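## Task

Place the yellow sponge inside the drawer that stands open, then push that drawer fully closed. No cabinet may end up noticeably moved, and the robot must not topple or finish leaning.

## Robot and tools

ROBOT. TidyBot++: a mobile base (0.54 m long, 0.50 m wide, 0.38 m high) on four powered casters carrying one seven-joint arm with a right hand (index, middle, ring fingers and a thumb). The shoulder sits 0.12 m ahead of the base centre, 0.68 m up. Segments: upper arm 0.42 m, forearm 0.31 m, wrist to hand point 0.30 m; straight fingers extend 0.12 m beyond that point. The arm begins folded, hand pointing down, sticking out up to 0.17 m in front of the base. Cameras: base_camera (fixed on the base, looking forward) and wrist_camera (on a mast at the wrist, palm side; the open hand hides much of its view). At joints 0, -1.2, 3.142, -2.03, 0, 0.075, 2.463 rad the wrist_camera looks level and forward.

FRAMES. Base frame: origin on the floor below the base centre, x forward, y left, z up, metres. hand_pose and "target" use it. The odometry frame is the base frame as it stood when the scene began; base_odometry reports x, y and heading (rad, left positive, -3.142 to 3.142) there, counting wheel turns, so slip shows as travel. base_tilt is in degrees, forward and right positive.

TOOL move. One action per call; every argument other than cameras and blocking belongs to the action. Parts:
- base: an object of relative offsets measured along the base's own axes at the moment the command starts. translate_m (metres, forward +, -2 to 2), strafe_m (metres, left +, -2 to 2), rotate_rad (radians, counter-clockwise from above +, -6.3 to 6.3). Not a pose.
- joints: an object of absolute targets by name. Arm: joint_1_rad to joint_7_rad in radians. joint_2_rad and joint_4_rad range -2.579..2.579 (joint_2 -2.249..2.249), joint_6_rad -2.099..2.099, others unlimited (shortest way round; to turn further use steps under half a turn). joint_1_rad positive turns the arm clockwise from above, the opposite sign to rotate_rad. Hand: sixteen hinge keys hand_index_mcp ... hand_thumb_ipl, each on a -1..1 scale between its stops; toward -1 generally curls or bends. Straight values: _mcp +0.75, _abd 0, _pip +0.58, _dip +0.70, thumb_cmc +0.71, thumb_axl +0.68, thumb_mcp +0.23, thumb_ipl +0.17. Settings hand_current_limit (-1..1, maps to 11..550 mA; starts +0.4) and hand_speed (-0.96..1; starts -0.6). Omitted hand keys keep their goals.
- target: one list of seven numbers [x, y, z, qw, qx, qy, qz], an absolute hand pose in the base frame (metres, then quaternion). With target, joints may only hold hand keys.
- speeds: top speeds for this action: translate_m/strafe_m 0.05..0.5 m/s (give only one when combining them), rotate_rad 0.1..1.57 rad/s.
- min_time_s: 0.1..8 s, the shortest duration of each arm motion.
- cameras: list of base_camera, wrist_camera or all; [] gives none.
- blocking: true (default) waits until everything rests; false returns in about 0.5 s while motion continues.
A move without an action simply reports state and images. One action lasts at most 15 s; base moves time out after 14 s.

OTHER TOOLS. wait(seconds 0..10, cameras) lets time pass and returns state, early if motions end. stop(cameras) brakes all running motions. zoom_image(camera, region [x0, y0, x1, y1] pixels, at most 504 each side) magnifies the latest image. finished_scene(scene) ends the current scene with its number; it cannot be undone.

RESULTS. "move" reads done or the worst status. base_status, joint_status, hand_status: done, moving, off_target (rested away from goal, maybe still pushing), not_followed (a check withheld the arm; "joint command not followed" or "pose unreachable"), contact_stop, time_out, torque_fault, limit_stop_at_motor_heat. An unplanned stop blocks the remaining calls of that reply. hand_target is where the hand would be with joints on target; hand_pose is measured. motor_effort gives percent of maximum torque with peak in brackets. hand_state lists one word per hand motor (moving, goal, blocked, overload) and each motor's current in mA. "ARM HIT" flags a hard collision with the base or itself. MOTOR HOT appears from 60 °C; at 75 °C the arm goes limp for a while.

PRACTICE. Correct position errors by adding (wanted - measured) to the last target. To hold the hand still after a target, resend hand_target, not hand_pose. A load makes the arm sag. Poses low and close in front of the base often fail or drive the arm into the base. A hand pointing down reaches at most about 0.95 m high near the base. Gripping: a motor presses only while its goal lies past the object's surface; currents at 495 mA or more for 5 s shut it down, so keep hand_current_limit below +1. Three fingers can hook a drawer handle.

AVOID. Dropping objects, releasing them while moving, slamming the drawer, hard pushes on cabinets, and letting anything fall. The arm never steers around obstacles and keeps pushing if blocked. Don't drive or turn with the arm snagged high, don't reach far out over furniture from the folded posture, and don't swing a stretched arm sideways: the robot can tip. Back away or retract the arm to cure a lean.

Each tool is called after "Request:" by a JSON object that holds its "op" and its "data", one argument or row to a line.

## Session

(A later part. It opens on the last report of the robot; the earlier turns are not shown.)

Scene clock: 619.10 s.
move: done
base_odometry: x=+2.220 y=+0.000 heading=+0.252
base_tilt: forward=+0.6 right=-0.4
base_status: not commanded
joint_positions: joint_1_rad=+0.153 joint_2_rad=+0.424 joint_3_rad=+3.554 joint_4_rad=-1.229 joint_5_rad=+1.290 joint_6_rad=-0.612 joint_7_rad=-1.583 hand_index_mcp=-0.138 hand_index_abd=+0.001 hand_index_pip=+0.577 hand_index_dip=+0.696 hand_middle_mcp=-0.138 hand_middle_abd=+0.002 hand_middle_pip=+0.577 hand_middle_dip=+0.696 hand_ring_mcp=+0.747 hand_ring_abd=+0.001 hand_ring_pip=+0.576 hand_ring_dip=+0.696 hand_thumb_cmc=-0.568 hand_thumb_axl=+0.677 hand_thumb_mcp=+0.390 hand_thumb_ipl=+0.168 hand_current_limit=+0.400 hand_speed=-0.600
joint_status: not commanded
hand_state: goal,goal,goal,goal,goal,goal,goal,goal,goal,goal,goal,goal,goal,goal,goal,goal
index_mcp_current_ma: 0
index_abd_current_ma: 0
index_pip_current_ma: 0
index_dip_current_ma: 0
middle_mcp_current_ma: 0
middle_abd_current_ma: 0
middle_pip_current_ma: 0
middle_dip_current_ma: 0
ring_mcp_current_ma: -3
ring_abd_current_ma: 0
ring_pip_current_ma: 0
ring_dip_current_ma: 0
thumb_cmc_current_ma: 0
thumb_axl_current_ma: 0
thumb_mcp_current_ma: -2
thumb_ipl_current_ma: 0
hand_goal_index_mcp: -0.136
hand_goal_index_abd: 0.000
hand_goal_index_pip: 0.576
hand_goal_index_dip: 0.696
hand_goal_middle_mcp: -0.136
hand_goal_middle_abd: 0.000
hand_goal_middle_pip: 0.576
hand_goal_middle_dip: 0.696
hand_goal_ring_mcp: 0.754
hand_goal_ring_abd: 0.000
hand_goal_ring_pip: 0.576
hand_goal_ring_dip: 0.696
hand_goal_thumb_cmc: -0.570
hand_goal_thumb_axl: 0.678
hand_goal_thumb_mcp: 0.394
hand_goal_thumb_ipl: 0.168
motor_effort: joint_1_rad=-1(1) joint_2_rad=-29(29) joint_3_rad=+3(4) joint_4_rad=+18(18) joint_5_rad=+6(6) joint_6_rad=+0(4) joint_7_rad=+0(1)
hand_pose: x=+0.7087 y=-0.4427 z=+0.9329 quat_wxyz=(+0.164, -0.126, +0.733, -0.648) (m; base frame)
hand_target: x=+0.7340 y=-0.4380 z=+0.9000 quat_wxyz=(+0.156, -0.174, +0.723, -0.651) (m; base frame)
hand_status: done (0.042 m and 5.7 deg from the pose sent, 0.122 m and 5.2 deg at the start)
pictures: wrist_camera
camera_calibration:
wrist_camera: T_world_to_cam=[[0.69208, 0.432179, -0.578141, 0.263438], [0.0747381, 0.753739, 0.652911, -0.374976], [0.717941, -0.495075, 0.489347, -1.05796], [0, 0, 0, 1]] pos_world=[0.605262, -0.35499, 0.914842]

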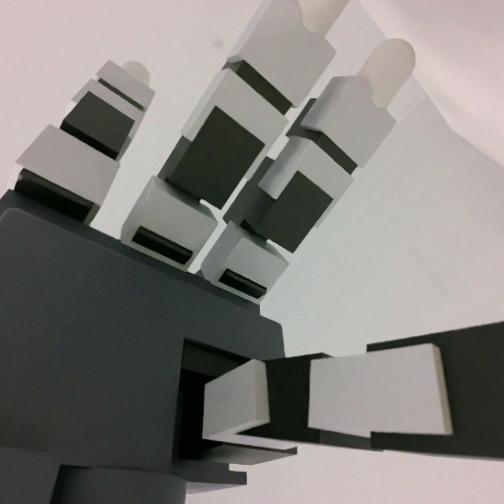

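Request:
{"op": "move", "data": {
  "target": [0.758, -0.42, 0.872, 0.156, -0.1935, 0.7196, -0.6506],
  "min_time_s": 3,
  "cameras": ["wrist_camera"]
}}

Scene clock: 627.27 s.
move: done
base_odometry: x=+2.220 y=+0.000 heading=+0.252
base_tilt: forward=+0.6 right=-0.4
base_status: not commanded
joint_positions: joint_1_rad=+0.107 joint_2_rad=+0.460 joint_3_rad=+3.580 joint_4_rad=-1.239 joint_5_rad=+1.349 joint_6_rad=-0.608 joint_7_rad=-1.656 hand_index_mcp=-0.138 hand_index_abd=+0.001 hand_index_pip=+0.577 hand_index_dip=+0.696 hand_middle_mcp=-0.138 hand_middle_abd=+0.002 hand_middle_pip=+0.577 hand_middle_dip=+0.696 hand_ring_mcp=+0.747 hand_ring_abd=+0.001 hand_ring_pip=+0.576 hand_ring_dip=+0.696 hand_thumb_cmc=-0.579 hand_thumb_axl=+0.677 hand_thumb_mcp=+0.397 hand_thumb_ipl=+0.169 hand_current_limit=+0.400 hand_speed=-0.600
joint_status: not commanded
hand_state: goal,goal,goal,goal,goal,goal,goal,goal,goal,goal,goal,goal,goal,goal,goal,goal
index_mcp_current_ma: 0
index_abd_current_ma: 0
index_pip_current_ma: 0
index_dip_current_ma: 0
middle_mcp_current_ma: 0
middle_abd_current_ma: 0
middle_pip_current_ma: 0
middle_dip_current_ma: 0
ring_mcp_current_ma: -3
ring_abd_current_ma: 0
ring_pip_current_ma: 0
ring_dip_current_ma: 0
thumb_cmc_current_ma: -4
thumb_axl_current_ma: 0
thumb_mcp_current_ma: 1
thumb_ipl_current_ma: 0
hand_goal_index_mcp: -0.136
hand_goal_index_abd: 0.000
hand_goal_index_pip: 0.576
hand_goal_index_dip: 0.696
hand_goal_middle_mcp: -0.136
hand_goal_middle_abd: 0.000
hand_goal_middle_pip: 0.576
hand_goal_middle_dip: 0.696
hand_goal_ring_mcp: 0.754
hand_goal_ring_abd: 0.000
hand_goal_ring_pip: 0.576
hand_goal_ring_dip: 0.696
hand_goal_thumb_cmc: -0.570
hand_goal_thumb_axl: 0.678
hand_goal_thumb_mcp: 0.394
hand_goal_thumb_ipl: 0.168
motor_effort: joint_1_rad=-1(1) joint_2_rad=-28(30) joint_3_rad=+4(5) joint_4_rad=+17(18) joint_5_rad=+5(6) joint_6_rad=+0(1) joint_7_rad=+0(1)
hand_pose: x=+0.7302 y=-0.4299 z=+0.9179 quat_wxyz=(+0.167, -0.138, +0.725, -0.653) (m; base frame)
hand_target: x=+0.7580 y=-0.4200 z=+0.8720 quat_wxyz=(+0.156, -0.193, +0.719, -0.650) (m; base frame)
hand_status: done (0.055 m and 6.5 deg from the pose sent, 0.082 m and 7.9 deg at the start)
pictures: wrist_camera
camera_calibration:
wrist_camera: T_world_to_cam=[[0.677538, 0.434292, -0.593576, 0.260223], [0.0644999, 0.768856, 0.63616, -0.347006], [0.732654, -0.469308, 0.492917, -1.06263], [0, 0, 0, 1]] pos_world=[0.624609, -0.344914, 0.899]

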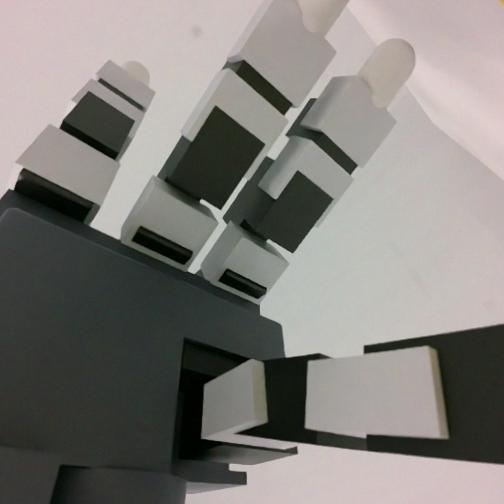

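Request:
{"op": "zoom_image", "data": {
  "camera": "wrist_camera",
  "region": [404, 0, 504, 100]
}}

Request:
{"op": "zoom_image", "data": {
  "camera": "wrist_camera",
  "region": [304, 260, 504, 460]
}}

Scaled by 5.040 from the camera's 504x504 image, which has a finer 720x720 frame.

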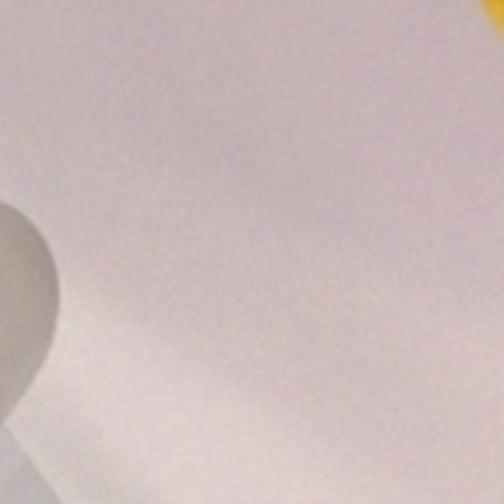

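Scaled by 2.520 from the camera's 504x504 image, which has a finer 720x720 frame.

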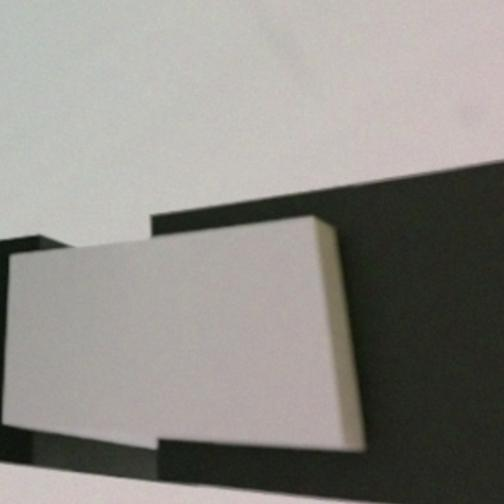

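Request:
{"op": "zoom_image", "data": {
  "camera": "wrist_camera",
  "region": [304, 0, 504, 200]
}}

Scaled by 2.520 from the camera's 504x504 image, which has a finer 720x720 frame.

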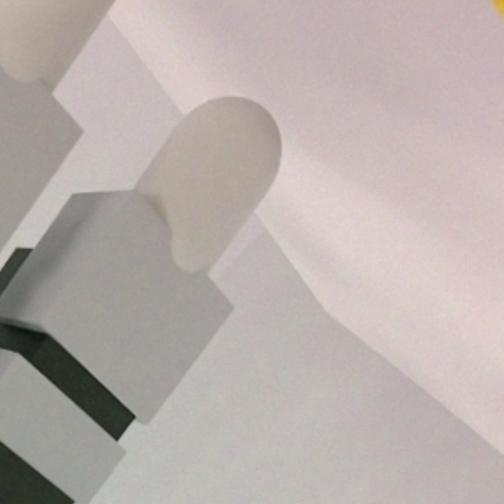

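Request:
{"op": "move", "data": {
  "target": [0.758, -0.42, 0.845, 0.156, -0.2135, 0.7166, -0.6506],
  "min_time_s": 2,
  "cameras": ["wrist_camera"]
}}

Request:
{"op": "zoom_image", "data": {
  "camera": "wrist_camera",
  "region": [304, 0, 504, 200]
}}

Scene clock: 743.57 s.
move: done
base_odometry: x=+2.220 y=+0.000 heading=+0.252
base_tilt: forward=+0.6 right=-0.4
base_status: not commanded
joint_positions: joint_1_rad=+0.098 joint_2_rad=+0.460 joint_3_rad=+3.601 joint_4_rad=-1.284 joint_5_rad=+1.486 joint_6_rad=-0.569 joint_7_rad=-1.792 hand_index_mcp=-0.138 hand_index_abd=+0.001 hand_index_pip=+0.577 hand_index_dip=+0.696 hand_middle_mcp=-0.138 hand_middle_abd=+0.002 hand_middle_pip=+0.577 hand_middle_dip=+0.696 hand_ring_mcp=+0.747 hand_ring_abd=+0.001 hand_ring_pip=+0.576 hand_ring_dip=+0.696 hand_thumb_cmc=-0.580 hand_thumb_axl=+0.677 hand_thumb_mcp=+0.432 hand_thumb_ipl=+0.190 hand_current_limit=+0.400 hand_speed=-0.600
joint_status: not commanded
hand_state: goal,goal,goal,goal,goal,goal,goal,goal,goal,goal,goal,goal,goal,goal,blocked,blocked
index_mcp_current_ma: 0
index_abd_current_ma: 0
index_pip_current_ma: 0
index_dip_current_ma: 0
middle_mcp_current_ma: 0
middle_abd_current_ma: 0
middle_pip_current_ma: 0
middle_dip_current_ma: 0
ring_mcp_current_ma: -3
ring_abd_current_ma: 0
ring_pip_current_ma: 0
ring_dip_current_ma: 0
thumb_cmc_current_ma: -4
thumb_axl_current_ma: 0
thumb_mcp_current_ma: 67
thumb_ipl_current_ma: 28
hand_goal_index_mcp: -0.136
hand_goal_index_abd: 0.000
hand_goal_index_pip: 0.576
hand_goal_index_dip: 0.696
hand_goal_middle_mcp: -0.136
hand_goal_middle_abd: 0.000
hand_goal_middle_pip: 0.576
hand_goal_middle_dip: 0.696
hand_goal_ring_mcp: 0.754
hand_goal_ring_abd: 0.000
hand_goal_ring_pip: 0.576
hand_goal_ring_dip: 0.696
hand_goal_thumb_cmc: -0.570
hand_goal_thumb_axl: 0.678
hand_goal_thumb_mcp: 0.394
hand_goal_thumb_ipl: 0.168
motor_effort: joint_1_rad=+0(1) joint_2_rad=-22(29) joint_3_rad=+3(4) joint_4_rad=+12(17) joint_5_rad=+3(5) joint_6_rad=-1(1) joint_7_rad=+1(1)
hand_pose: x=+0.7343 y=-0.4335 z=+0.9183 quat_wxyz=(+0.177, -0.146, +0.708, -0.667) (m; base frame)
hand_target: x=+0.7580 y=-0.4200 z=+0.8450 quat_wxyz=(+0.155, -0.213, +0.714, -0.648) (m; base frame)
hand_status: done (0.078 m and 8.3 deg from the pose sent, 0.079 m and 8.7 deg at the start)
pictures: wrist_camera
camera_calibration:
wrist_camera: T_world_to_cam=[[0.675533, 0.426363, -0.601557, 0.26458], [0.03526, 0.796245, 0.603946, -0.28176], [0.736486, -0.429196, 0.522856, -1.08039], [0, 0, 0, 1]] pos_world=[0.626893, -0.352155, 0.894215]

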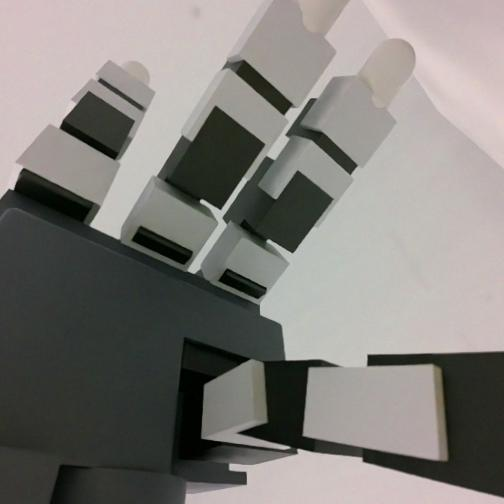

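Scaled by 2.520 from the camera's 504x504 image, which has a finer 720x720 frame.

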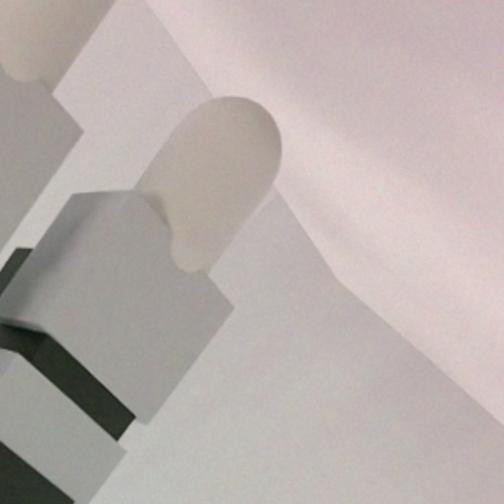

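Request:
{"op": "move", "data": {
  "target": [0.72, -0.40, 1.0, 0.156, -0.1735, 0.7226, -0.6506],
  "min_time_s": 3,
  "cameras": ["wrist_camera"]
}}

Scene clock: 782.40 s.
move: done
base_odometry: x=+2.220 y=+0.000 heading=+0.252
base_tilt: forward=+0.6 right=-0.3
base_status: not commanded
joint_positions: joint_1_rad=+0.132 joint_2_rad=+0.436 joint_3_rad=+3.471 joint_4_rad=-1.059 joint_5_rad=+1.187 joint_6_rad=-0.665 joint_7_rad=-1.252 hand_index_mcp=-0.138 hand_index_abd=+0.001 hand_index_pip=+0.577 hand_index_dip=+0.696 hand_middle_mcp=-0.138 hand_middle_abd=+0.002 hand_middle_pip=+0.577 hand_middle_dip=+0.696 hand_ring_mcp=+0.747 hand_ring_abd=+0.001 hand_ring_pip=+0.576 hand_ring_dip=+0.696 hand_thumb_cmc=-0.572 hand_thumb_axl=+0.677 hand_thumb_mcp=+0.395 hand_thumb_ipl=+0.170 hand_current_limit=+0.400 hand_speed=-0.600
joint_status: not commanded
hand_state: goal,goal,goal,goal,goal,goal,goal,goal,goal,goal,goal,goal,goal,goal,goal,goal
index_mcp_current_ma: 0
index_abd_current_ma: 0
index_pip_current_ma: 0
index_dip_current_ma: 0
middle_mcp_current_ma: 0
middle_abd_current_ma: 0
middle_pip_current_ma: 0
middle_dip_current_ma: 0
ring_mcp_current_ma: -3
ring_abd_current_ma: 0
ring_pip_current_ma: 0
ring_dip_current_ma: 0
thumb_cmc_current_ma: 0
thumb_axl_current_ma: 0
thumb_mcp_current_ma: 0
thumb_ipl_current_ma: 1
hand_goal_index_mcp: -0.136
hand_goal_index_abd: 0.000
hand_goal_index_pip: 0.576
hand_goal_index_dip: 0.696
hand_goal_middle_mcp: -0.136
hand_goal_middle_abd: 0.000
hand_goal_middle_pip: 0.576
hand_goal_middle_dip: 0.696
hand_goal_ring_mcp: 0.754
hand_goal_ring_abd: 0.000
hand_goal_ring_pip: 0.576
hand_goal_ring_dip: 0.696
hand_goal_thumb_cmc: -0.570
hand_goal_thumb_axl: 0.678
hand_goal_thumb_mcp: 0.394
hand_goal_thumb_ipl: 0.168
motor_effort: joint_1_rad=-1(1) joint_2_rad=-30(31) joint_3_rad=+3(4) joint_4_rad=+18(18) joint_5_rad=+6(6) joint_6_rad=+2(2) joint_7_rad=+1(2)
hand_pose: x=+0.7428 y=-0.3996 z=+0.9826 quat_wxyz=(+0.149, -0.207, +0.703, -0.664) (m; base frame)
hand_target: x=+0.7200 y=-0.4000 z=+1.0000 quat_wxyz=(+0.156, -0.174, +0.723, -0.651) (m; base frame)
hand_status: done (0.029 m and 4.8 deg from the pose sent, 0.089 m and 4.7 deg at the start)
pictures: wrist_camera
camera_calibration:
wrist_camera: T_world_to_cam=[[0.575031, 0.438135, -0.690924, 0.450164], [0.0644611, 0.817626, 0.572129, -0.329798], [0.815588, -0.37353, 0.441918, -1.06283], [0, 0, 0, 1]] pos_world=[0.629235, -0.324582, 0.969402]

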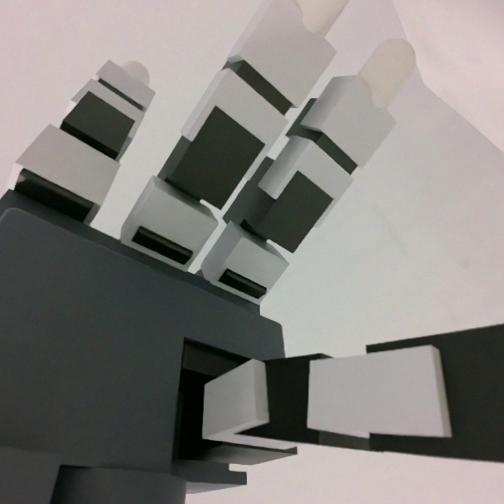

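Request:
{"op": "move", "data": {
  "joints": {"joint_7_rad": 0.3},
  "min_time_s": 2,
  "cameras": ["wrist_camera"]
}}

Scene clock: 795.93 s.
move: done
base_odometry: x=+2.220 y=+0.000 heading=+0.252
base_tilt: forward=+0.6 right=-0.3
base_status: not commanded
joint_positions: joint_1_rad=+0.133 joint_2_rad=+0.436 joint_3_rad=+3.471 joint_4_rad=-1.059 joint_5_rad=+1.187 joint_6_rad=-0.666 joint_7_rad=+0.260 hand_index_mcp=-0.138 hand_index_abd=+0.001 hand_index_pip=+0.577 hand_index_dip=+0.696 hand_middle_mcp=-0.138 hand_middle_abd=+0.002 hand_middle_pip=+0.577 hand_middle_dip=+0.696 hand_ring_mcp=+0.752 hand_ring_abd=+0.001 hand_ring_pip=+0.576 hand_ring_dip=+0.696 hand_thumb_cmc=-0.564 hand_thumb_axl=+0.677 hand_thumb_mcp=+0.395 hand_thumb_ipl=+0.170 hand_current_limit=+0.400 hand_speed=-0.600
joint_status: all done
hand_state: goal,goal,goal,goal,goal,goal,goal,goal,goal,goal,goal,goal,goal,goal,goal,goal
index_mcp_current_ma: 0
index_abd_current_ma: 0
index_pip_current_ma: 0
index_dip_current_ma: 0
middle_mcp_current_ma: 0
middle_abd_current_ma: 0
middle_pip_current_ma: 0
middle_dip_current_ma: 0
ring_mcp_current_ma: 0
ring_abd_current_ma: 0
ring_pip_current_ma: 0
ring_dip_current_ma: 0
thumb_cmc_current_ma: 2
thumb_axl_current_ma: 0
thumb_mcp_current_ma: 0
thumb_ipl_current_ma: 1
hand_goal_index_mcp: -0.136
hand_goal_index_abd: 0.000
hand_goal_index_pip: 0.576
hand_goal_index_dip: 0.696
hand_goal_middle_mcp: -0.136
hand_goal_middle_abd: 0.000
hand_goal_middle_pip: 0.576
hand_goal_middle_dip: 0.696
hand_goal_ring_mcp: 0.754
hand_goal_ring_abd: 0.000
hand_goal_ring_pip: 0.576
hand_goal_ring_dip: 0.696
hand_goal_thumb_cmc: -0.570
hand_goal_thumb_axl: 0.678
hand_goal_thumb_mcp: 0.394
hand_goal_thumb_ipl: 0.168
motor_effort: joint_1_rad=-1(1) joint_2_rad=-29(30) joint_3_rad=+3(4) joint_4_rad=+18(18) joint_5_rad=+6(7) joint_6_rad=+2(2) joint_7_rad=+0(1)
hand_pose: x=+0.6557 y=-0.4537 z=+1.0465 quat_wxyz=(-0.347, -0.633, +0.370, -0.585) (m; base frame)
hand_target: x=+0.6281 y=-0.4535 z=+1.0570 quat_wxyz=(-0.333, -0.622, +0.407, -0.581) (m; base frame)
hand_status: not commanded
pictures: wrist_camera
camera_calibration:
wrist_camera: T_world_to_cam=[[-0.623268, -0.222976, -0.749546, 1.11515], [0.110872, 0.92361, -0.36695, 0.683854], [0.774109, -0.311811, -0.550935, 0.0540809], [0, 0, 0, 1]] pos_world=[0.577354, -0.366099, 1.11659]

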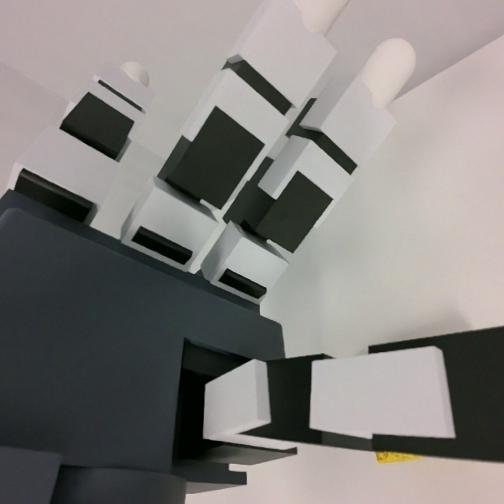

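Request:
{"op": "move", "data": {
  "joints": {"joint_7_rad": 0.75},
  "min_time_s": 1,
  "cameras": ["wrist_camera"]
}}

Scene clock: 806.73 s.
move: done
base_odometry: x=+2.220 y=+0.000 heading=+0.252
base_tilt: forward=+0.6 right=-0.4
base_status: not commanded
joint_positions: joint_1_rad=+0.133 joint_2_rad=+0.436 joint_3_rad=+3.471 joint_4_rad=-1.059 joint_5_rad=+1.187 joint_6_rad=-0.666 joint_7_rad=+0.710 hand_index_mcp=-0.135 hand_index_abd=+0.002 hand_index_pip=+0.577 hand_index_dip=+0.696 hand_middle_mcp=-0.135 hand_middle_abd=+0.002 hand_middle_pip=+0.577 hand_middle_dip=+0.696 hand_ring_mcp=+0.756 hand_ring_abd=+0.001 hand_ring_pip=+0.576 hand_ring_dip=+0.696 hand_thumb_cmc=-0.563 hand_thumb_axl=+0.677 hand_thumb_mcp=+0.395 hand_thumb_ipl=+0.170 hand_current_limit=+0.400 hand_speed=-0.600
joint_status: all done
hand_state: goal,goal,goal,goal,goal,goal,goal,goal,goal,goal,goal,goal,goal,goal,goal,goal
index_mcp_current_ma: 0
index_abd_current_ma: 0
index_pip_current_ma: 0
index_dip_current_ma: 0
middle_mcp_current_ma: 0
middle_abd_current_ma: 0
middle_pip_current_ma: 0
middle_dip_current_ma: 0
ring_mcp_current_ma: 0
ring_abd_current_ma: 0
ring_pip_current_ma: 0
ring_dip_current_ma: 0
thumb_cmc_current_ma: 2
thumb_axl_current_ma: 0
thumb_mcp_current_ma: 0
thumb_ipl_current_ma: 1
hand_goal_index_mcp: -0.136
hand_goal_index_abd: 0.000
hand_goal_index_pip: 0.576
hand_goal_index_dip: 0.696
hand_goal_middle_mcp: -0.136
hand_goal_middle_abd: 0.000
hand_goal_middle_pip: 0.576
hand_goal_middle_dip: 0.696
hand_goal_ring_mcp: 0.754
hand_goal_ring_abd: 0.000
hand_goal_ring_pip: 0.576
hand_goal_ring_dip: 0.696
hand_goal_thumb_cmc: -0.570
hand_goal_thumb_axl: 0.678
hand_goal_thumb_mcp: 0.394
hand_goal_thumb_ipl: 0.168
motor_effort: joint_1_rad=-1(1) joint_2_rad=-30(30) joint_3_rad=+3(4) joint_4_rad=+18(18) joint_5_rad=+6(6) joint_6_rad=+2(2) joint_7_rad=+1(1)
hand_pose: x=+0.6561 y=-0.4568 z=+1.0856 quat_wxyz=(-0.469, -0.700, +0.219, -0.493) (m; base frame)
hand_target: x=+0.6266 y=-0.4589 z=+1.0959 quat_wxyz=(-0.454, -0.697, +0.258, -0.492) (m; base frame)
hand_status: not commanded
pictures: wrist_camera
camera_calibration:
wrist_camera: T_world_to_cam=[[-0.840657, -0.374568, -0.391145, 0.828408], [-0.104323, 0.820721, -0.561725, 1.00666], [0.531425, -0.431412, -0.72902, 0.372238], [0, 0, 0, 1]] pos_world=[0.603608, -0.355306, 1.16086]

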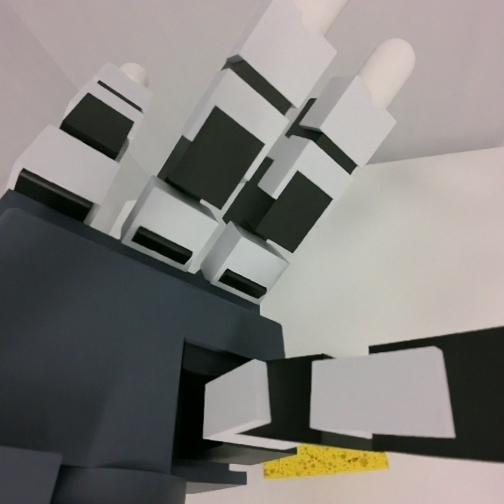

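Request:
{"op": "move", "data": {
  "target": [0.69, -0.40, 0.98, 0.156, -0.1735, 0.7226, -0.6506],
  "min_time_s": 3,
  "cameras": ["wrist_camera"]
}}

Scene clock: 832.73 s.
move: done
base_odometry: x=+2.220 y=+0.000 heading=+0.252
base_tilt: forward=+0.6 right=-0.4
base_status: not commanded
joint_positions: joint_1_rad=+0.133 joint_2_rad=+0.360 joint_3_rad=+3.471 joint_4_rad=-1.193 joint_5_rad=+1.187 joint_6_rad=-0.666 joint_7_rad=-1.315 hand_index_mcp=-0.137 hand_index_abd=+0.002 hand_index_pip=+0.577 hand_index_dip=+0.696 hand_middle_mcp=-0.138 hand_middle_abd=+0.002 hand_middle_pip=+0.577 hand_middle_dip=+0.696 hand_ring_mcp=+0.747 hand_ring_abd=+0.001 hand_ring_pip=+0.576 hand_ring_dip=+0.696 hand_thumb_cmc=-0.567 hand_thumb_axl=+0.677 hand_thumb_mcp=+0.394 hand_thumb_ipl=+0.170 hand_current_limit=+0.400 hand_speed=-0.600
joint_status: not commanded
hand_state: goal,goal,goal,goal,goal,goal,goal,goal,goal,goal,goal,goal,goal,goal,goal,goal
index_mcp_current_ma: 0
index_abd_current_ma: 0
index_pip_current_ma: 0
index_dip_current_ma: 0
middle_mcp_current_ma: 0
middle_abd_current_ma: 0
middle_pip_current_ma: 0
middle_dip_current_ma: 0
ring_mcp_current_ma: -3
ring_abd_current_ma: 0
ring_pip_current_ma: 0
ring_dip_current_ma: 0
thumb_cmc_current_ma: 1
thumb_axl_current_ma: 0
thumb_mcp_current_ma: 0
thumb_ipl_current_ma: 0
hand_goal_index_mcp: -0.136
hand_goal_index_abd: 0.000
hand_goal_index_pip: 0.576
hand_goal_index_dip: 0.696
hand_goal_middle_mcp: -0.136
hand_goal_middle_abd: 0.000
hand_goal_middle_pip: 0.576
hand_goal_middle_dip: 0.696
hand_goal_ring_mcp: 0.754
hand_goal_ring_abd: 0.000
hand_goal_ring_pip: 0.576
hand_goal_ring_dip: 0.696
hand_goal_thumb_cmc: -0.570
hand_goal_thumb_axl: 0.678
hand_goal_thumb_mcp: 0.394
hand_goal_thumb_ipl: 0.168
motor_effort: joint_1_rad=-1(1) joint_2_rad=-27(31) joint_3_rad=+3(4) joint_4_rad=+18(18) joint_5_rad=+6(7) joint_6_rad=+1(2) joint_7_rad=+0(1)
hand_pose: x=+0.7078 y=-0.3964 z=+0.9590 quat_wxyz=(+0.153, -0.190, +0.730, -0.639) (m; base frame)
hand_target: x=+0.6900 y=-0.4000 z=+0.9800 quat_wxyz=(+0.156, -0.174, +0.723, -0.651) (m; base frame)
hand_status: done (0.028 m and 2.4 deg from the pose sent, 0.125 m and 116.3 deg at the start)
pictures: wrist_camera
camera_calibration:
wrist_camera: T_world_to_cam=[[0.592808, 0.47565, -0.649873, 0.415399], [0.0774013, 0.769566, 0.633859, -0.404122], [0.801615, -0.426058, 0.419389, -1.01189], [0, 0, 0, 1]] pos_world=[0.596178, -0.317712, 0.950491]

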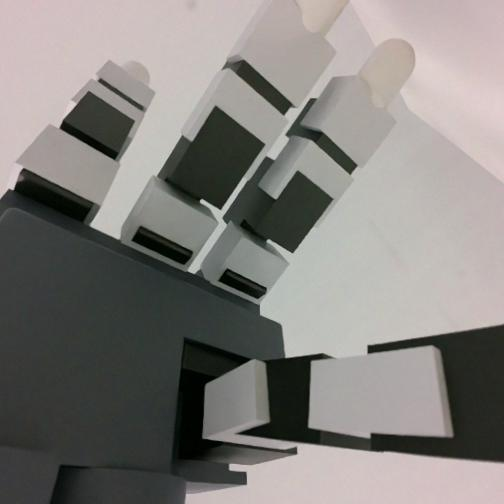

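Request:
{"op": "move", "data": {
  "target": [0.686, -0.408, 0.93, 0.156, -0.1735, 0.7226, -0.6506],
  "min_time_s": 2,
  "cameras": ["wrist_camera"]
}}

Scene clock: 840.17 s.
move: done
base_odometry: x=+2.220 y=+0.000 heading=+0.252
base_tilt: forward=+0.6 right=-0.4
base_status: not commanded
joint_positions: joint_1_rad=+0.130 joint_2_rad=+0.359 joint_3_rad=+3.494 joint_4_rad=-1.352 joint_5_rad=+1.344 joint_6_rad=-0.665 joint_7_rad=-1.563 hand_index_mcp=-0.137 hand_index_abd=+0.002 hand_index_pip=+0.577 hand_index_dip=+0.696 hand_middle_mcp=-0.138 hand_middle_abd=+0.002 hand_middle_pip=+0.577 hand_middle_dip=+0.696 hand_ring_mcp=+0.747 hand_ring_abd=+0.001 hand_ring_pip=+0.576 hand_ring_dip=+0.696 hand_thumb_cmc=-0.568 hand_thumb_axl=+0.677 hand_thumb_mcp=+0.394 hand_thumb_ipl=+0.170 hand_current_limit=+0.400 hand_speed=-0.600
joint_status: not commanded
hand_state: goal,goal,goal,goal,goal,goal,goal,goal,goal,goal,goal,goal,goal,goal,goal,goal
index_mcp_current_ma: 0
index_abd_current_ma: 0
index_pip_current_ma: 0
index_dip_current_ma: 0
middle_mcp_current_ma: 0
middle_abd_current_ma: 0
middle_pip_current_ma: 0
middle_dip_current_ma: 0
ring_mcp_current_ma: -3
ring_abd_current_ma: 0
ring_pip_current_ma: 0
ring_dip_current_ma: 0
thumb_cmc_current_ma: 0
thumb_axl_current_ma: 0
thumb_mcp_current_ma: 0
thumb_ipl_current_ma: 0
hand_goal_index_mcp: -0.136
hand_goal_index_abd: 0.000
hand_goal_index_pip: 0.576
hand_goal_index_dip: 0.696
hand_goal_middle_mcp: -0.136
hand_goal_middle_abd: 0.000
hand_goal_middle_pip: 0.576
hand_goal_middle_dip: 0.696
hand_goal_ring_mcp: 0.754
hand_goal_ring_abd: 0.000
hand_goal_ring_pip: 0.576
hand_goal_ring_dip: 0.696
hand_goal_thumb_cmc: -0.570
hand_goal_thumb_axl: 0.678
hand_goal_thumb_mcp: 0.394
hand_goal_thumb_ipl: 0.168
motor_effort: joint_1_rad=+0(1) joint_2_rad=-27(28) joint_3_rad=+3(3) joint_4_rad=+18(18) joint_5_rad=+5(6) joint_6_rad=+0(2) joint_7_rad=+0(1)
hand_pose: x=+0.6848 y=-0.4124 z=+0.9055 quat_wxyz=(+0.137, -0.159, +0.744, -0.635) (m; base frame)
hand_target: x=+0.6860 y=-0.4080 z=+0.9300 quat_wxyz=(+0.156, -0.174, +0.723, -0.651) (m; base frame)
hand_status: done (0.025 m and 4.1 deg from the pose sent, 0.038 m and 2.4 deg at the start)
pictures: wrist_camera
camera_calibration:
wrist_camera: T_world_to_cam=[[0.63064, 0.451474, -0.631241, 0.349297], [0.122728, 0.745124, 0.655536, -0.416873], [0.76631, -0.490878, 0.414496, -0.976005], [0, 0, 0, 1]] pos_world=[0.578805, -0.326176, 0.898316]

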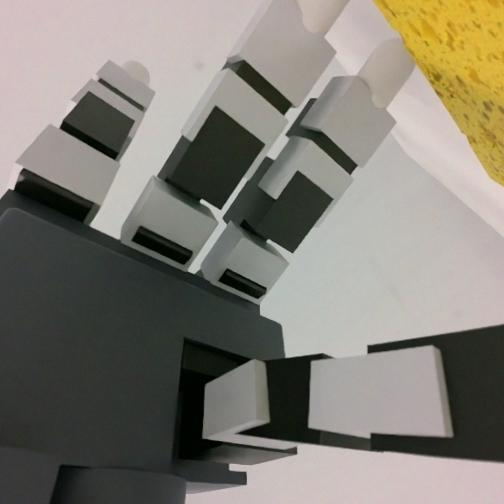

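Request:
{"op": "zoom_image", "data": {
  "camera": "wrist_camera",
  "region": [304, 0, 504, 200]
}}

Scaled by 2.520 from the camera's 504x504 image, which has a finer 720x720 frame.

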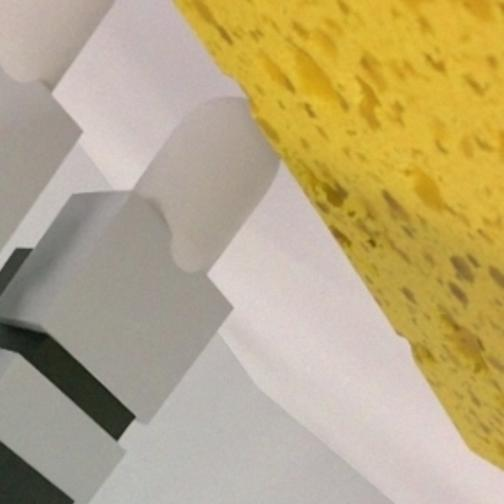

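Request:
{"op": "move", "data": {
  "target": [0.703, -0.403, 0.916, 0.171, -0.171, 0.686, -0.686],
  "min_time_s": 2,
  "cameras": ["wrist_camera"]
}}

Scene clock: 906.47 s.
move: done
base_odometry: x=+2.220 y=+0.000 heading=+0.252
base_tilt: forward=+0.6 right=-0.4
base_status: not commanded
joint_positions: joint_1_rad=+0.074 joint_2_rad=+0.359 joint_3_rad=+3.526 joint_4_rad=-1.458 joint_5_rad=+1.675 joint_6_rad=-0.665 joint_7_rad=-1.927 hand_index_mcp=-0.138 hand_index_abd=+0.002 hand_index_pip=+0.577 hand_index_dip=+0.696 hand_middle_mcp=-0.138 hand_middle_abd=+0.002 hand_middle_pip=+0.577 hand_middle_dip=+0.696 hand_ring_mcp=+0.747 hand_ring_abd=+0.001 hand_ring_pip=+0.576 hand_ring_dip=+0.696 hand_thumb_cmc=-0.568 hand_thumb_axl=+0.677 hand_thumb_mcp=+0.394 hand_thumb_ipl=+0.170 hand_current_limit=+0.400 hand_speed=-0.600
joint_status: not commanded
hand_state: goal,goal,goal,goal,goal,goal,goal,goal,goal,goal,goal,goal,goal,goal,goal,goal
index_mcp_current_ma: 0
index_abd_current_ma: 0
index_pip_current_ma: 0
index_dip_current_ma: 0
middle_mcp_current_ma: 0
middle_abd_current_ma: 0
middle_pip_current_ma: 0
middle_dip_current_ma: 0
ring_mcp_current_ma: -3
ring_abd_current_ma: 0
ring_pip_current_ma: 0
ring_dip_current_ma: 0
thumb_cmc_current_ma: 0
thumb_axl_current_ma: 0
thumb_mcp_current_ma: 0
thumb_ipl_current_ma: 0
hand_goal_index_mcp: -0.136
hand_goal_index_abd: 0.000
hand_goal_index_pip: 0.576
hand_goal_index_dip: 0.696
hand_goal_middle_mcp: -0.136
hand_goal_middle_abd: 0.000
hand_goal_middle_pip: 0.576
hand_goal_middle_dip: 0.696
hand_goal_ring_mcp: 0.754
hand_goal_ring_abd: 0.000
hand_goal_ring_pip: 0.576
hand_goal_ring_dip: 0.696
hand_goal_thumb_cmc: -0.570
hand_goal_thumb_axl: 0.678
hand_goal_thumb_mcp: 0.394
hand_goal_thumb_ipl: 0.168
motor_effort: joint_1_rad=+0(1) joint_2_rad=-26(27) joint_3_rad=+3(4) joint_4_rad=+18(18) joint_5_rad=+5(6) joint_6_rad=-3(4) joint_7_rad=+1(1)
hand_pose: x=+0.7004 y=-0.4057 z=+0.9123 quat_wxyz=(+0.170, -0.152, +0.701, -0.676) (m; base frame)
hand_target: x=+0.7030 y=-0.4030 z=+0.9160 quat_wxyz=(+0.171, -0.171, +0.686, -0.686) (m; base frame)
hand_status: done (0.005 m and 3.0 deg from the pose sent, 0.023 m and 9.8 deg at the start)
pictures: wrist_camera
camera_calibration:
wrist_camera: T_world_to_cam=[[0.668385, 0.409135, -0.621184, 0.287772], [0.0442501, 0.811782, 0.582282, -0.279301], [0.742498, -0.416676, 0.524479, -1.04103], [0, 0, 0, 1]] pos_world=[0.592978, -0.324778, 0.887388]

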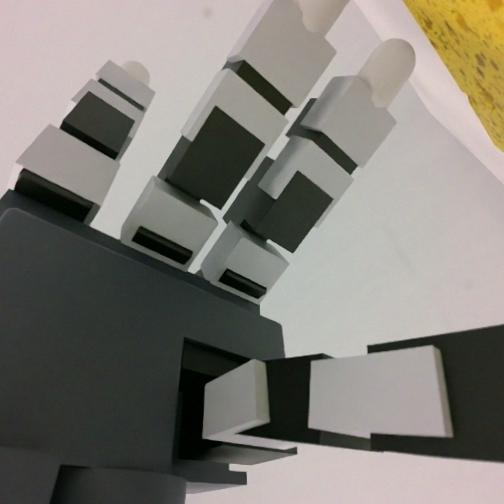

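Request:
{"op": "move", "data": {
  "target": [0.706, -0.403, 0.89, 0.171, -0.171, 0.686, -0.686],
  "min_time_s": 2,
  "cameras": ["wrist_camera"]
}}

Scene clock: 913.63 s.
move: done
base_odometry: x=+2.220 y=+0.000 heading=+0.252
base_tilt: forward=+0.6 right=-0.4
base_status: not commanded
joint_positions: joint_1_rad=+0.074 joint_2_rad=+0.359 joint_3_rad=+3.526 joint_4_rad=-1.509 joint_5_rad=+1.760 joint_6_rad=-0.665 joint_7_rad=-2.042 hand_index_mcp=-0.139 hand_index_abd=+0.002 hand_index_pip=+0.577 hand_index_dip=+0.696 hand_middle_mcp=-0.138 hand_middle_abd=+0.002 hand_middle_pip=+0.577 hand_middle_dip=+0.696 hand_ring_mcp=+0.747 hand_ring_abd=+0.001 hand_ring_pip=+0.576 hand_ring_dip=+0.696 hand_thumb_cmc=-0.568 hand_thumb_axl=+0.677 hand_thumb_mcp=+0.394 hand_thumb_ipl=+0.170 hand_current_limit=+0.400 hand_speed=-0.600
joint_status: not commanded
hand_state: goal,goal,goal,goal,goal,goal,goal,goal,goal,goal,goal,goal,goal,goal,goal,goal
index_mcp_current_ma: -1
index_abd_current_ma: 0
index_pip_current_ma: 0
index_dip_current_ma: 0
middle_mcp_current_ma: -1
middle_abd_current_ma: 0
middle_pip_current_ma: 0
middle_dip_current_ma: 0
ring_mcp_current_ma: -3
ring_abd_current_ma: 0
ring_pip_current_ma: 0
ring_dip_current_ma: 0
thumb_cmc_current_ma: 0
thumb_axl_current_ma: 0
thumb_mcp_current_ma: 0
thumb_ipl_current_ma: 0
hand_goal_index_mcp: -0.136
hand_goal_index_abd: 0.000
hand_goal_index_pip: 0.576
hand_goal_index_dip: 0.696
hand_goal_middle_mcp: -0.136
hand_goal_middle_abd: 0.000
hand_goal_middle_pip: 0.576
hand_goal_middle_dip: 0.696
hand_goal_ring_mcp: 0.754
hand_goal_ring_abd: 0.000
hand_goal_ring_pip: 0.576
hand_goal_ring_dip: 0.696
hand_goal_thumb_cmc: -0.570
hand_goal_thumb_axl: 0.678
hand_goal_thumb_mcp: 0.394
hand_goal_thumb_ipl: 0.168
motor_effort: joint_1_rad=-1(1) joint_2_rad=-27(27) joint_3_rad=+3(4) joint_4_rad=+17(18) joint_5_rad=+5(6) joint_6_rad=-4(4) joint_7_rad=+1(1)
hand_pose: x=+0.7008 y=-0.4042 z=+0.9005 quat_wxyz=(+0.181, -0.149, +0.698, -0.676) (m; base frame)
hand_target: x=+0.7060 y=-0.4030 z=+0.8900 quat_wxyz=(+0.171, -0.171, +0.686, -0.686) (m; base frame)
hand_status: done (0.012 m and 3.3 deg from the pose sent, 0.023 m and 3.0 deg at the start)
pictures: wrist_camera
camera_calibration:
wrist_camera: T_world_to_cam=[[0.676698, 0.416509, -0.607125, 0.264105], [0.0229283, 0.812284, 0.582811, -0.259049], [0.735904, -0.408307, 0.540121, -1.04063], [0, 0, 0, 1]] pos_world=[0.593026, -0.324478, 0.873388]

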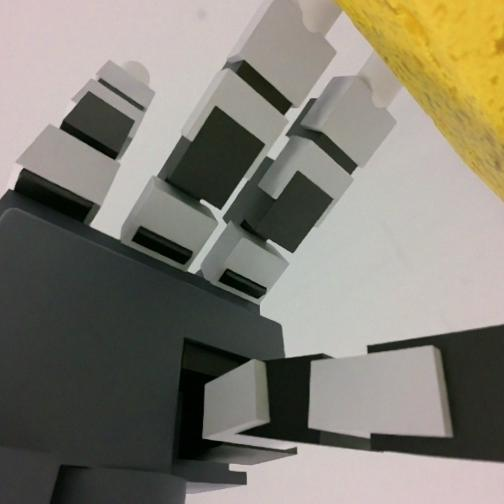

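Request:
{"op": "move", "data": {
  "target": [0.708, -0.403, 0.876, 0.171, -0.171, 0.686, -0.686],
  "min_time_s": 2,
  "cameras": ["wrist_camera"]
}}

Scene clock: 919.77 s.
move: done
base_odometry: x=+2.220 y=+0.000 heading=+0.252
base_tilt: forward=+0.6 right=-0.4
base_status: not commanded
joint_positions: joint_1_rad=+0.074 joint_2_rad=+0.359 joint_3_rad=+3.526 joint_4_rad=-1.532 joint_5_rad=+1.801 joint_6_rad=-0.666 joint_7_rad=-2.100 hand_index_mcp=-0.139 hand_index_abd=+0.002 hand_index_pip=+0.577 hand_index_dip=+0.696 hand_middle_mcp=-0.139 hand_middle_abd=+0.002 hand_middle_pip=+0.577 hand_middle_dip=+0.696 hand_ring_mcp=+0.747 hand_ring_abd=+0.001 hand_ring_pip=+0.576 hand_ring_dip=+0.696 hand_thumb_cmc=-0.568 hand_thumb_axl=+0.677 hand_thumb_mcp=+0.394 hand_thumb_ipl=+0.170 hand_current_limit=+0.400 hand_speed=-0.600
joint_status: not commanded
hand_state: goal,goal,goal,goal,goal,goal,goal,goal,goal,goal,goal,goal,goal,goal,goal,goal
index_mcp_current_ma: -1
index_abd_current_ma: 0
index_pip_current_ma: 0
index_dip_current_ma: 0
middle_mcp_current_ma: -1
middle_abd_current_ma: 0
middle_pip_current_ma: 0
middle_dip_current_ma: 0
ring_mcp_current_ma: -3
ring_abd_current_ma: 0
ring_pip_current_ma: 0
ring_dip_current_ma: 0
thumb_cmc_current_ma: 0
thumb_axl_current_ma: 0
thumb_mcp_current_ma: 0
thumb_ipl_current_ma: 0
hand_goal_index_mcp: -0.136
hand_goal_index_abd: 0.000
hand_goal_index_pip: 0.576
hand_goal_index_dip: 0.696
hand_goal_middle_mcp: -0.136
hand_goal_middle_abd: 0.000
hand_goal_middle_pip: 0.576
hand_goal_middle_dip: 0.696
hand_goal_ring_mcp: 0.754
hand_goal_ring_abd: 0.000
hand_goal_ring_pip: 0.576
hand_goal_ring_dip: 0.696
hand_goal_thumb_cmc: -0.570
hand_goal_thumb_axl: 0.678
hand_goal_thumb_mcp: 0.394
hand_goal_thumb_ipl: 0.168
motor_effort: joint_1_rad=+0(1) joint_2_rad=-27(27) joint_3_rad=+4(4) joint_4_rad=+17(18) joint_5_rad=+4(6) joint_6_rad=-5(5) joint_7_rad=+0(1)
hand_pose: x=+0.7015 y=-0.4029 z=+0.8951 quat_wxyz=(+0.188, -0.147, +0.697, -0.676) (m; base frame)
hand_target: x=+0.7080 y=-0.4030 z=+0.8760 quat_wxyz=(+0.171, -0.171, +0.686, -0.686) (m; base frame)
hand_status: done (0.020 m and 3.8 deg from the pose sent, 0.026 m and 3.3 deg at the start)
pictures: wrist_camera
camera_calibration:
wrist_camera: T_world_to_cam=[[0.681158, 0.422308, -0.598063, 0.25093], [0.00977168, 0.811557, 0.584192, -0.249323], [0.732071, -0.403771, 0.548672, -1.0408], [0, 0, 0, 1]] pos_world=[0.593456, -0.323876, 0.866785]

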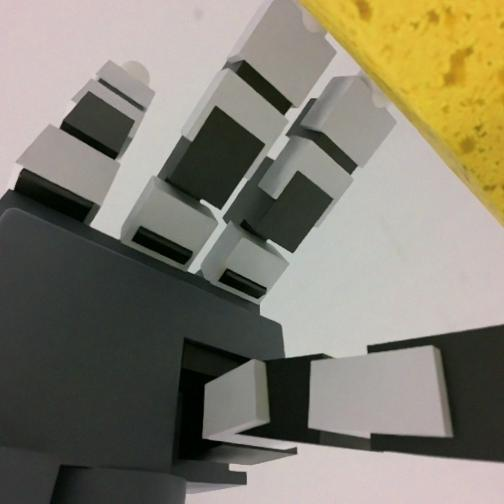

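Request:
{"op": "move", "data": {
  "target": [0.709, -0.403, 0.869, 0.171, -0.171, 0.686, -0.686],
  "joints": {"hand_thumb_mcp": 0.2},
  "min_time_s": 2,
  "cameras": []
}}

Request:
{"op": "move", "data": {
  "joints": {"hand_index_mcp": -0.5, "hand_middle_mcp": -0.5, "hand_thumb_mcp": 0.17},
  "cameras": ["wrist_camera"]
}}

Scene clock: 939.50 s.
move: done
base_odometry: x=+2.220 y=+0.000 heading=+0.252
base_tilt: forward=+0.6 right=-0.4
base_status: not commanded
joint_positions: joint_1_rad=+0.074 joint_2_rad=+0.359 joint_3_rad=+3.526 joint_4_rad=-1.543 joint_5_rad=+1.821 joint_6_rad=-0.666 joint_7_rad=-2.127 hand_index_mcp=-0.139 hand_index_abd=+0.002 hand_index_pip=+0.577 hand_index_dip=+0.696 hand_middle_mcp=-0.139 hand_middle_abd=+0.002 hand_middle_pip=+0.577 hand_middle_dip=+0.696 hand_ring_mcp=+0.747 hand_ring_abd=+0.001 hand_ring_pip=+0.576 hand_ring_dip=+0.696 hand_thumb_cmc=-0.568 hand_thumb_axl=+0.677 hand_thumb_mcp=+0.202 hand_thumb_ipl=+0.170 hand_current_limit=+0.400 hand_speed=-0.600
joint_status: all done
hand_state: goal,goal,goal,goal,goal,goal,goal,goal,goal,goal,goal,goal,goal,goal,goal,goal
index_mcp_current_ma: -1
index_abd_current_ma: 0
index_pip_current_ma: 0
index_dip_current_ma: 0
middle_mcp_current_ma: -1
middle_abd_current_ma: 0
middle_pip_current_ma: 0
middle_dip_current_ma: 0
ring_mcp_current_ma: -3
ring_abd_current_ma: 0
ring_pip_current_ma: 0
ring_dip_current_ma: 0
thumb_cmc_current_ma: 0
thumb_axl_current_ma: 0
thumb_mcp_current_ma: 1
thumb_ipl_current_ma: 0
hand_goal_index_mcp: -0.136
hand_goal_index_abd: 0.000
hand_goal_index_pip: 0.576
hand_goal_index_dip: 0.696
hand_goal_middle_mcp: -0.136
hand_goal_middle_abd: 0.000
hand_goal_middle_pip: 0.576
hand_goal_middle_dip: 0.696
hand_goal_ring_mcp: 0.754
hand_goal_ring_abd: 0.000
hand_goal_ring_pip: 0.576
hand_goal_ring_dip: 0.696
hand_goal_thumb_cmc: -0.570
hand_goal_thumb_axl: 0.678
hand_goal_thumb_mcp: 0.200
hand_goal_thumb_ipl: 0.168
motor_effort: joint_1_rad=+0(1) joint_2_rad=-26(27) joint_3_rad=+3(4) joint_4_rad=+17(18) joint_5_rad=+5(6) joint_6_rad=-5(5) joint_7_rad=+1(1)
hand_pose: x=+0.7018 y=-0.4022 z=+0.8927 quat_wxyz=(+0.191, -0.147, +0.696, -0.676) (m; base frame)
hand_target: x=+0.7090 y=-0.4030 z=+0.8690 quat_wxyz=(+0.171, -0.171, +0.686, -0.686) (m; base frame)
hand_status: done (0.025 m and 4.0 deg from the pose sent, 0.027 m and 3.8 deg at the start)
pictures: none
No camera images: "cameras" was empty.

Scene clock: 940.27 s.
move: off_target
base_odometry: x=+2.220 y=+0.000 heading=+0.252
base_tilt: forward=+0.6 right=-0.3
base_status: not commanded
joint_positions: joint_1_rad=+0.074 joint_2_rad=+0.359 joint_3_rad=+3.526 joint_4_rad=-1.544 joint_5_rad=+1.827 joint_6_rad=-0.666 joint_7_rad=-2.130 hand_index_mcp=-0.421 hand_index_abd=+0.001 hand_index_pip=+0.597 hand_index_dip=+0.701 hand_middle_mcp=-0.435 hand_middle_abd=+0.000 hand_middle_pip=+0.593 hand_middle_dip=+0.701 hand_ring_mcp=+0.747 hand_ring_abd=+0.001 hand_ring_pip=+0.576 hand_ring_dip=+0.696 hand_thumb_cmc=-0.567 hand_thumb_axl=+0.677 hand_thumb_mcp=+0.205 hand_thumb_ipl=+0.182 hand_current_limit=+0.400 hand_speed=-0.600
joint_status: hand_index_mcp off_target (ended at -0.421, target -0.500); hand_middle_mcp off_target (ended at -0.435, target -0.500); hand_thumb_mcp off_target (ended at +0.205, target +0.170)
hand_state: blocked,goal,blocked,goal,blocked,goal,goal,goal,goal,goal,goal,goal,goal,goal,blocked,goal
index_mcp_current_ma: 162
index_abd_current_ma: 0
index_pip_current_ma: 16
index_dip_current_ma: 1
middle_mcp_current_ma: 117
middle_abd_current_ma: 0
middle_pip_current_ma: 11
middle_dip_current_ma: 2
ring_mcp_current_ma: -3
ring_abd_current_ma: 0
ring_pip_current_ma: 0
ring_dip_current_ma: 0
thumb_cmc_current_ma: 1
thumb_axl_current_ma: 0
thumb_mcp_current_ma: 57
thumb_ipl_current_ma: 14
hand_goal_index_mcp: -0.500
hand_goal_index_abd: 0.000
hand_goal_index_pip: 0.576
hand_goal_index_dip: 0.696
hand_goal_middle_mcp: -0.500
hand_goal_middle_abd: 0.000
hand_goal_middle_pip: 0.576
hand_goal_middle_dip: 0.696
hand_goal_ring_mcp: 0.754
hand_goal_ring_abd: 0.000
hand_goal_ring_pip: 0.576
hand_goal_ring_dip: 0.696
hand_goal_thumb_cmc: -0.570
hand_goal_thumb_axl: 0.678
hand_goal_thumb_mcp: 0.170
hand_goal_thumb_ipl: 0.168
motor_effort: joint_1_rad=-1(2) joint_2_rad=-24(27) joint_3_rad=+3(4) joint_4_rad=+16(17) joint_5_rad=+5(5) joint_6_rad=-4(5) joint_7_rad=+1(1)
hand_pose: x=+0.7021 y=-0.4022 z=+0.8934 quat_wxyz=(+0.191, -0.148, +0.695, -0.677) (m; base frame)
hand_target: x=+0.7090 y=-0.4030 z=+0.8690 quat_wxyz=(+0.171, -0.171, +0.686, -0.686) (m; base frame)
hand_status: not commanded
pictures: wrist_camera
camera_calibration:
wrist_camera: T_world_to_cam=[[0.681155, 0.423819, -0.596996, 0.248837], [0.00267402, 0.813968, 0.580903, -0.239951], [0.732134, -0.397282, 0.553306, -1.04165], [0, 0, 0, 1]] pos_world=[0.593775, -0.323979, 0.864297]

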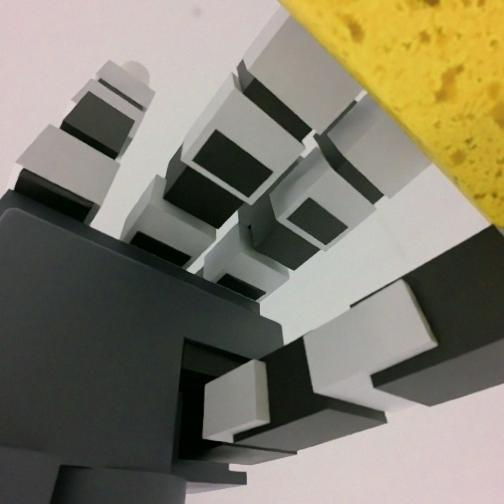

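Request:
{"op": "move", "data": {
  "joints": {"hand_index_mcp": -0.7, "hand_middle_mcp": -0.7, "hand_thumb_mcp": 0.05, "hand_thumb_ipl": 0.08},
  "cameras": ["wrist_camera"]
}}

Scene clock: 947.10 s.
move: off_target
base_odometry: x=+2.220 y=+0.000 heading=+0.252
base_tilt: forward=+0.6 right=-0.4
base_status: not commanded
joint_positions: joint_1_rad=+0.074 joint_2_rad=+0.359 joint_3_rad=+3.526 joint_4_rad=-1.544 joint_5_rad=+1.827 joint_6_rad=-0.666 joint_7_rad=-2.130 hand_index_mcp=-0.433 hand_index_abd=-0.001 hand_index_pip=+0.612 hand_index_dip=+0.706 hand_middle_mcp=-0.452 hand_middle_abd=-0.001 hand_middle_pip=+0.611 hand_middle_dip=+0.707 hand_ring_mcp=+0.747 hand_ring_abd=+0.001 hand_ring_pip=+0.576 hand_ring_dip=+0.696 hand_thumb_cmc=-0.565 hand_thumb_axl=+0.677 hand_thumb_mcp=+0.205 hand_thumb_ipl=+0.164 hand_current_limit=+0.400 hand_speed=-0.600
joint_status: hand_index_mcp off_target (ended at -0.433, target -0.700); hand_middle_mcp off_target (ended at -0.452, target -0.700); hand_thumb_mcp off_target (ended at +0.205, target +0.050); hand_thumb_ipl off_target (ended at +0.164, target +0.080)
hand_state: blocked,goal,blocked,goal,blocked,goal,blocked,goal,goal,goal,goal,goal,goal,goal,blocked,blocked
index_mcp_current_ma: 385
index_abd_current_ma: 0
index_pip_current_ma: 39
index_dip_current_ma: 4
middle_mcp_current_ma: 385
middle_abd_current_ma: 0
middle_pip_current_ma: 38
middle_dip_current_ma: 6
ring_mcp_current_ma: -3
ring_abd_current_ma: 0
ring_pip_current_ma: 0
ring_dip_current_ma: 0
thumb_cmc_current_ma: 1
thumb_axl_current_ma: 0
thumb_mcp_current_ma: 385
thumb_ipl_current_ma: 268
hand_goal_index_mcp: -0.700
hand_goal_index_abd: 0.000
hand_goal_index_pip: 0.576
hand_goal_index_dip: 0.696
hand_goal_middle_mcp: -0.700
hand_goal_middle_abd: 0.000
hand_goal_middle_pip: 0.576
hand_goal_middle_dip: 0.696
hand_goal_ring_mcp: 0.754
hand_goal_ring_abd: 0.000
hand_goal_ring_pip: 0.576
hand_goal_ring_dip: 0.696
hand_goal_thumb_cmc: -0.570
hand_goal_thumb_axl: 0.678
hand_goal_thumb_mcp: 0.050
hand_goal_thumb_ipl: 0.080
motor_effort: joint_1_rad=+0(1) joint_2_rad=-24(26) joint_3_rad=+3(3) joint_4_rad=+16(17) joint_5_rad=+4(5) joint_6_rad=-4(4) joint_7_rad=+0(1)
hand_pose: x=+0.7021 y=-0.4022 z=+0.8933 quat_wxyz=(+0.191, -0.148, +0.695, -0.677) (m; base frame)
hand_target: x=+0.7090 y=-0.4030 z=+0.8690 quat_wxyz=(+0.171, -0.171, +0.686, -0.686) (m; base frame)
hand_status: not commanded
pictures: wrist_camera
camera_calibration:
wrist_camera: T_world_to_cam=[[0.681018, 0.42392, -0.597082, 0.249033], [0.00273692, 0.813909, 0.580986, -0.240021], [0.732261, -0.397296, 0.553127, -1.04145], [0, 0, 0, 1]] pos_world=[0.593675, -0.323979, 0.864196]

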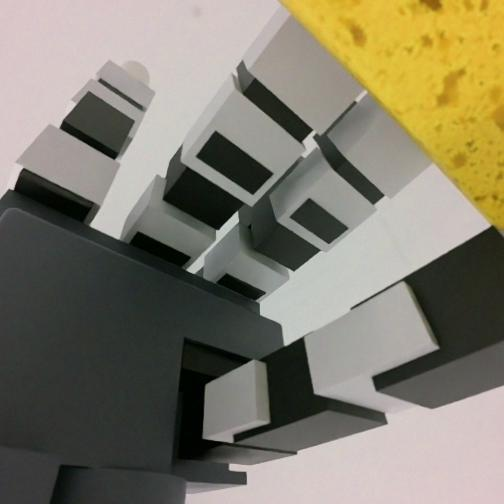

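Request:
{"op": "move", "data": {
  "target": [0.70, -0.40, 0.96, 0.171, -0.171, 0.686, -0.686],
  "min_time_s": 3,
  "cameras": ["wrist_camera"]
}}

Scene clock: 954.30 s.
move: done
base_odometry: x=+2.220 y=+0.000 heading=+0.252
base_tilt: forward=+0.6 right=-0.4
base_status: not commanded
joint_positions: joint_1_rad=+0.070 joint_2_rad=+0.359 joint_3_rad=+3.530 joint_4_rad=-1.406 joint_5_rad=+1.668 joint_6_rad=-0.666 joint_7_rad=-1.793 hand_index_mcp=-0.433 hand_index_abd=-0.001 hand_index_pip=+0.613 hand_index_dip=+0.706 hand_middle_mcp=-0.455 hand_middle_abd=-0.001 hand_middle_pip=+0.612 hand_middle_dip=+0.708 hand_ring_mcp=+0.747 hand_ring_abd=+0.001 hand_ring_pip=+0.576 hand_ring_dip=+0.696 hand_thumb_cmc=-0.560 hand_thumb_axl=+0.677 hand_thumb_mcp=+0.205 hand_thumb_ipl=+0.164 hand_current_limit=+0.400 hand_speed=-0.600
joint_status: not commanded
hand_state: blocked,goal,blocked,goal,blocked,goal,blocked,goal,goal,goal,goal,goal,goal,goal,blocked,blocked
index_mcp_current_ma: 385
index_abd_current_ma: 0
index_pip_current_ma: 42
index_dip_current_ma: 5
middle_mcp_current_ma: 385
middle_abd_current_ma: 0
middle_pip_current_ma: 39
middle_dip_current_ma: 7
ring_mcp_current_ma: -3
ring_abd_current_ma: 0
ring_pip_current_ma: 0
ring_dip_current_ma: 0
thumb_cmc_current_ma: 5
thumb_axl_current_ma: 0
thumb_mcp_current_ma: 385
thumb_ipl_current_ma: 268
hand_goal_index_mcp: -0.700
hand_goal_index_abd: 0.000
hand_goal_index_pip: 0.576
hand_goal_index_dip: 0.696
hand_goal_middle_mcp: -0.700
hand_goal_middle_abd: 0.000
hand_goal_middle_pip: 0.576
hand_goal_middle_dip: 0.696
hand_goal_ring_mcp: 0.754
hand_goal_ring_abd: 0.000
hand_goal_ring_pip: 0.576
hand_goal_ring_dip: 0.696
hand_goal_thumb_cmc: -0.570
hand_goal_thumb_axl: 0.678
hand_goal_thumb_mcp: 0.050
hand_goal_thumb_ipl: 0.080
motor_effort: joint_1_rad=-1(1) joint_2_rad=-26(28) joint_3_rad=+4(4) joint_4_rad=+18(18) joint_5_rad=+5(6) joint_6_rad=-3(5) joint_7_rad=+0(1)
hand_pose: x=+0.7004 y=-0.4099 z=+0.9378 quat_wxyz=(+0.143, -0.185, +0.679, -0.696) (m; base frame)
hand_target: x=+0.7000 y=-0.4000 z=+0.9600 quat_wxyz=(+0.171, -0.171, +0.686, -0.686) (m; base frame)
hand_status: done (0.024 m and 3.9 deg from the pose sent, 0.067 m and 3.8 deg at the start)
pictures: wrist_camera
camera_calibration:
wrist_camera: T_world_to_cam=[[0.619863, 0.363583, -0.695397, 0.390328], [0.0756905, 0.854349, 0.514159, -0.231527], [0.781051, -0.371343, 0.502059, -1.04356], [0, 0, 0, 1]] pos_world=[0.590651, -0.331632, 0.914406]

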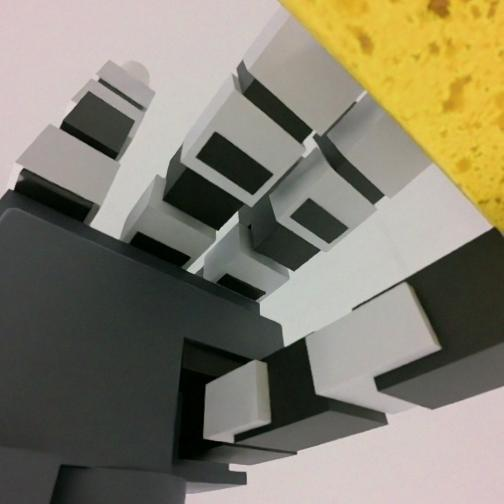

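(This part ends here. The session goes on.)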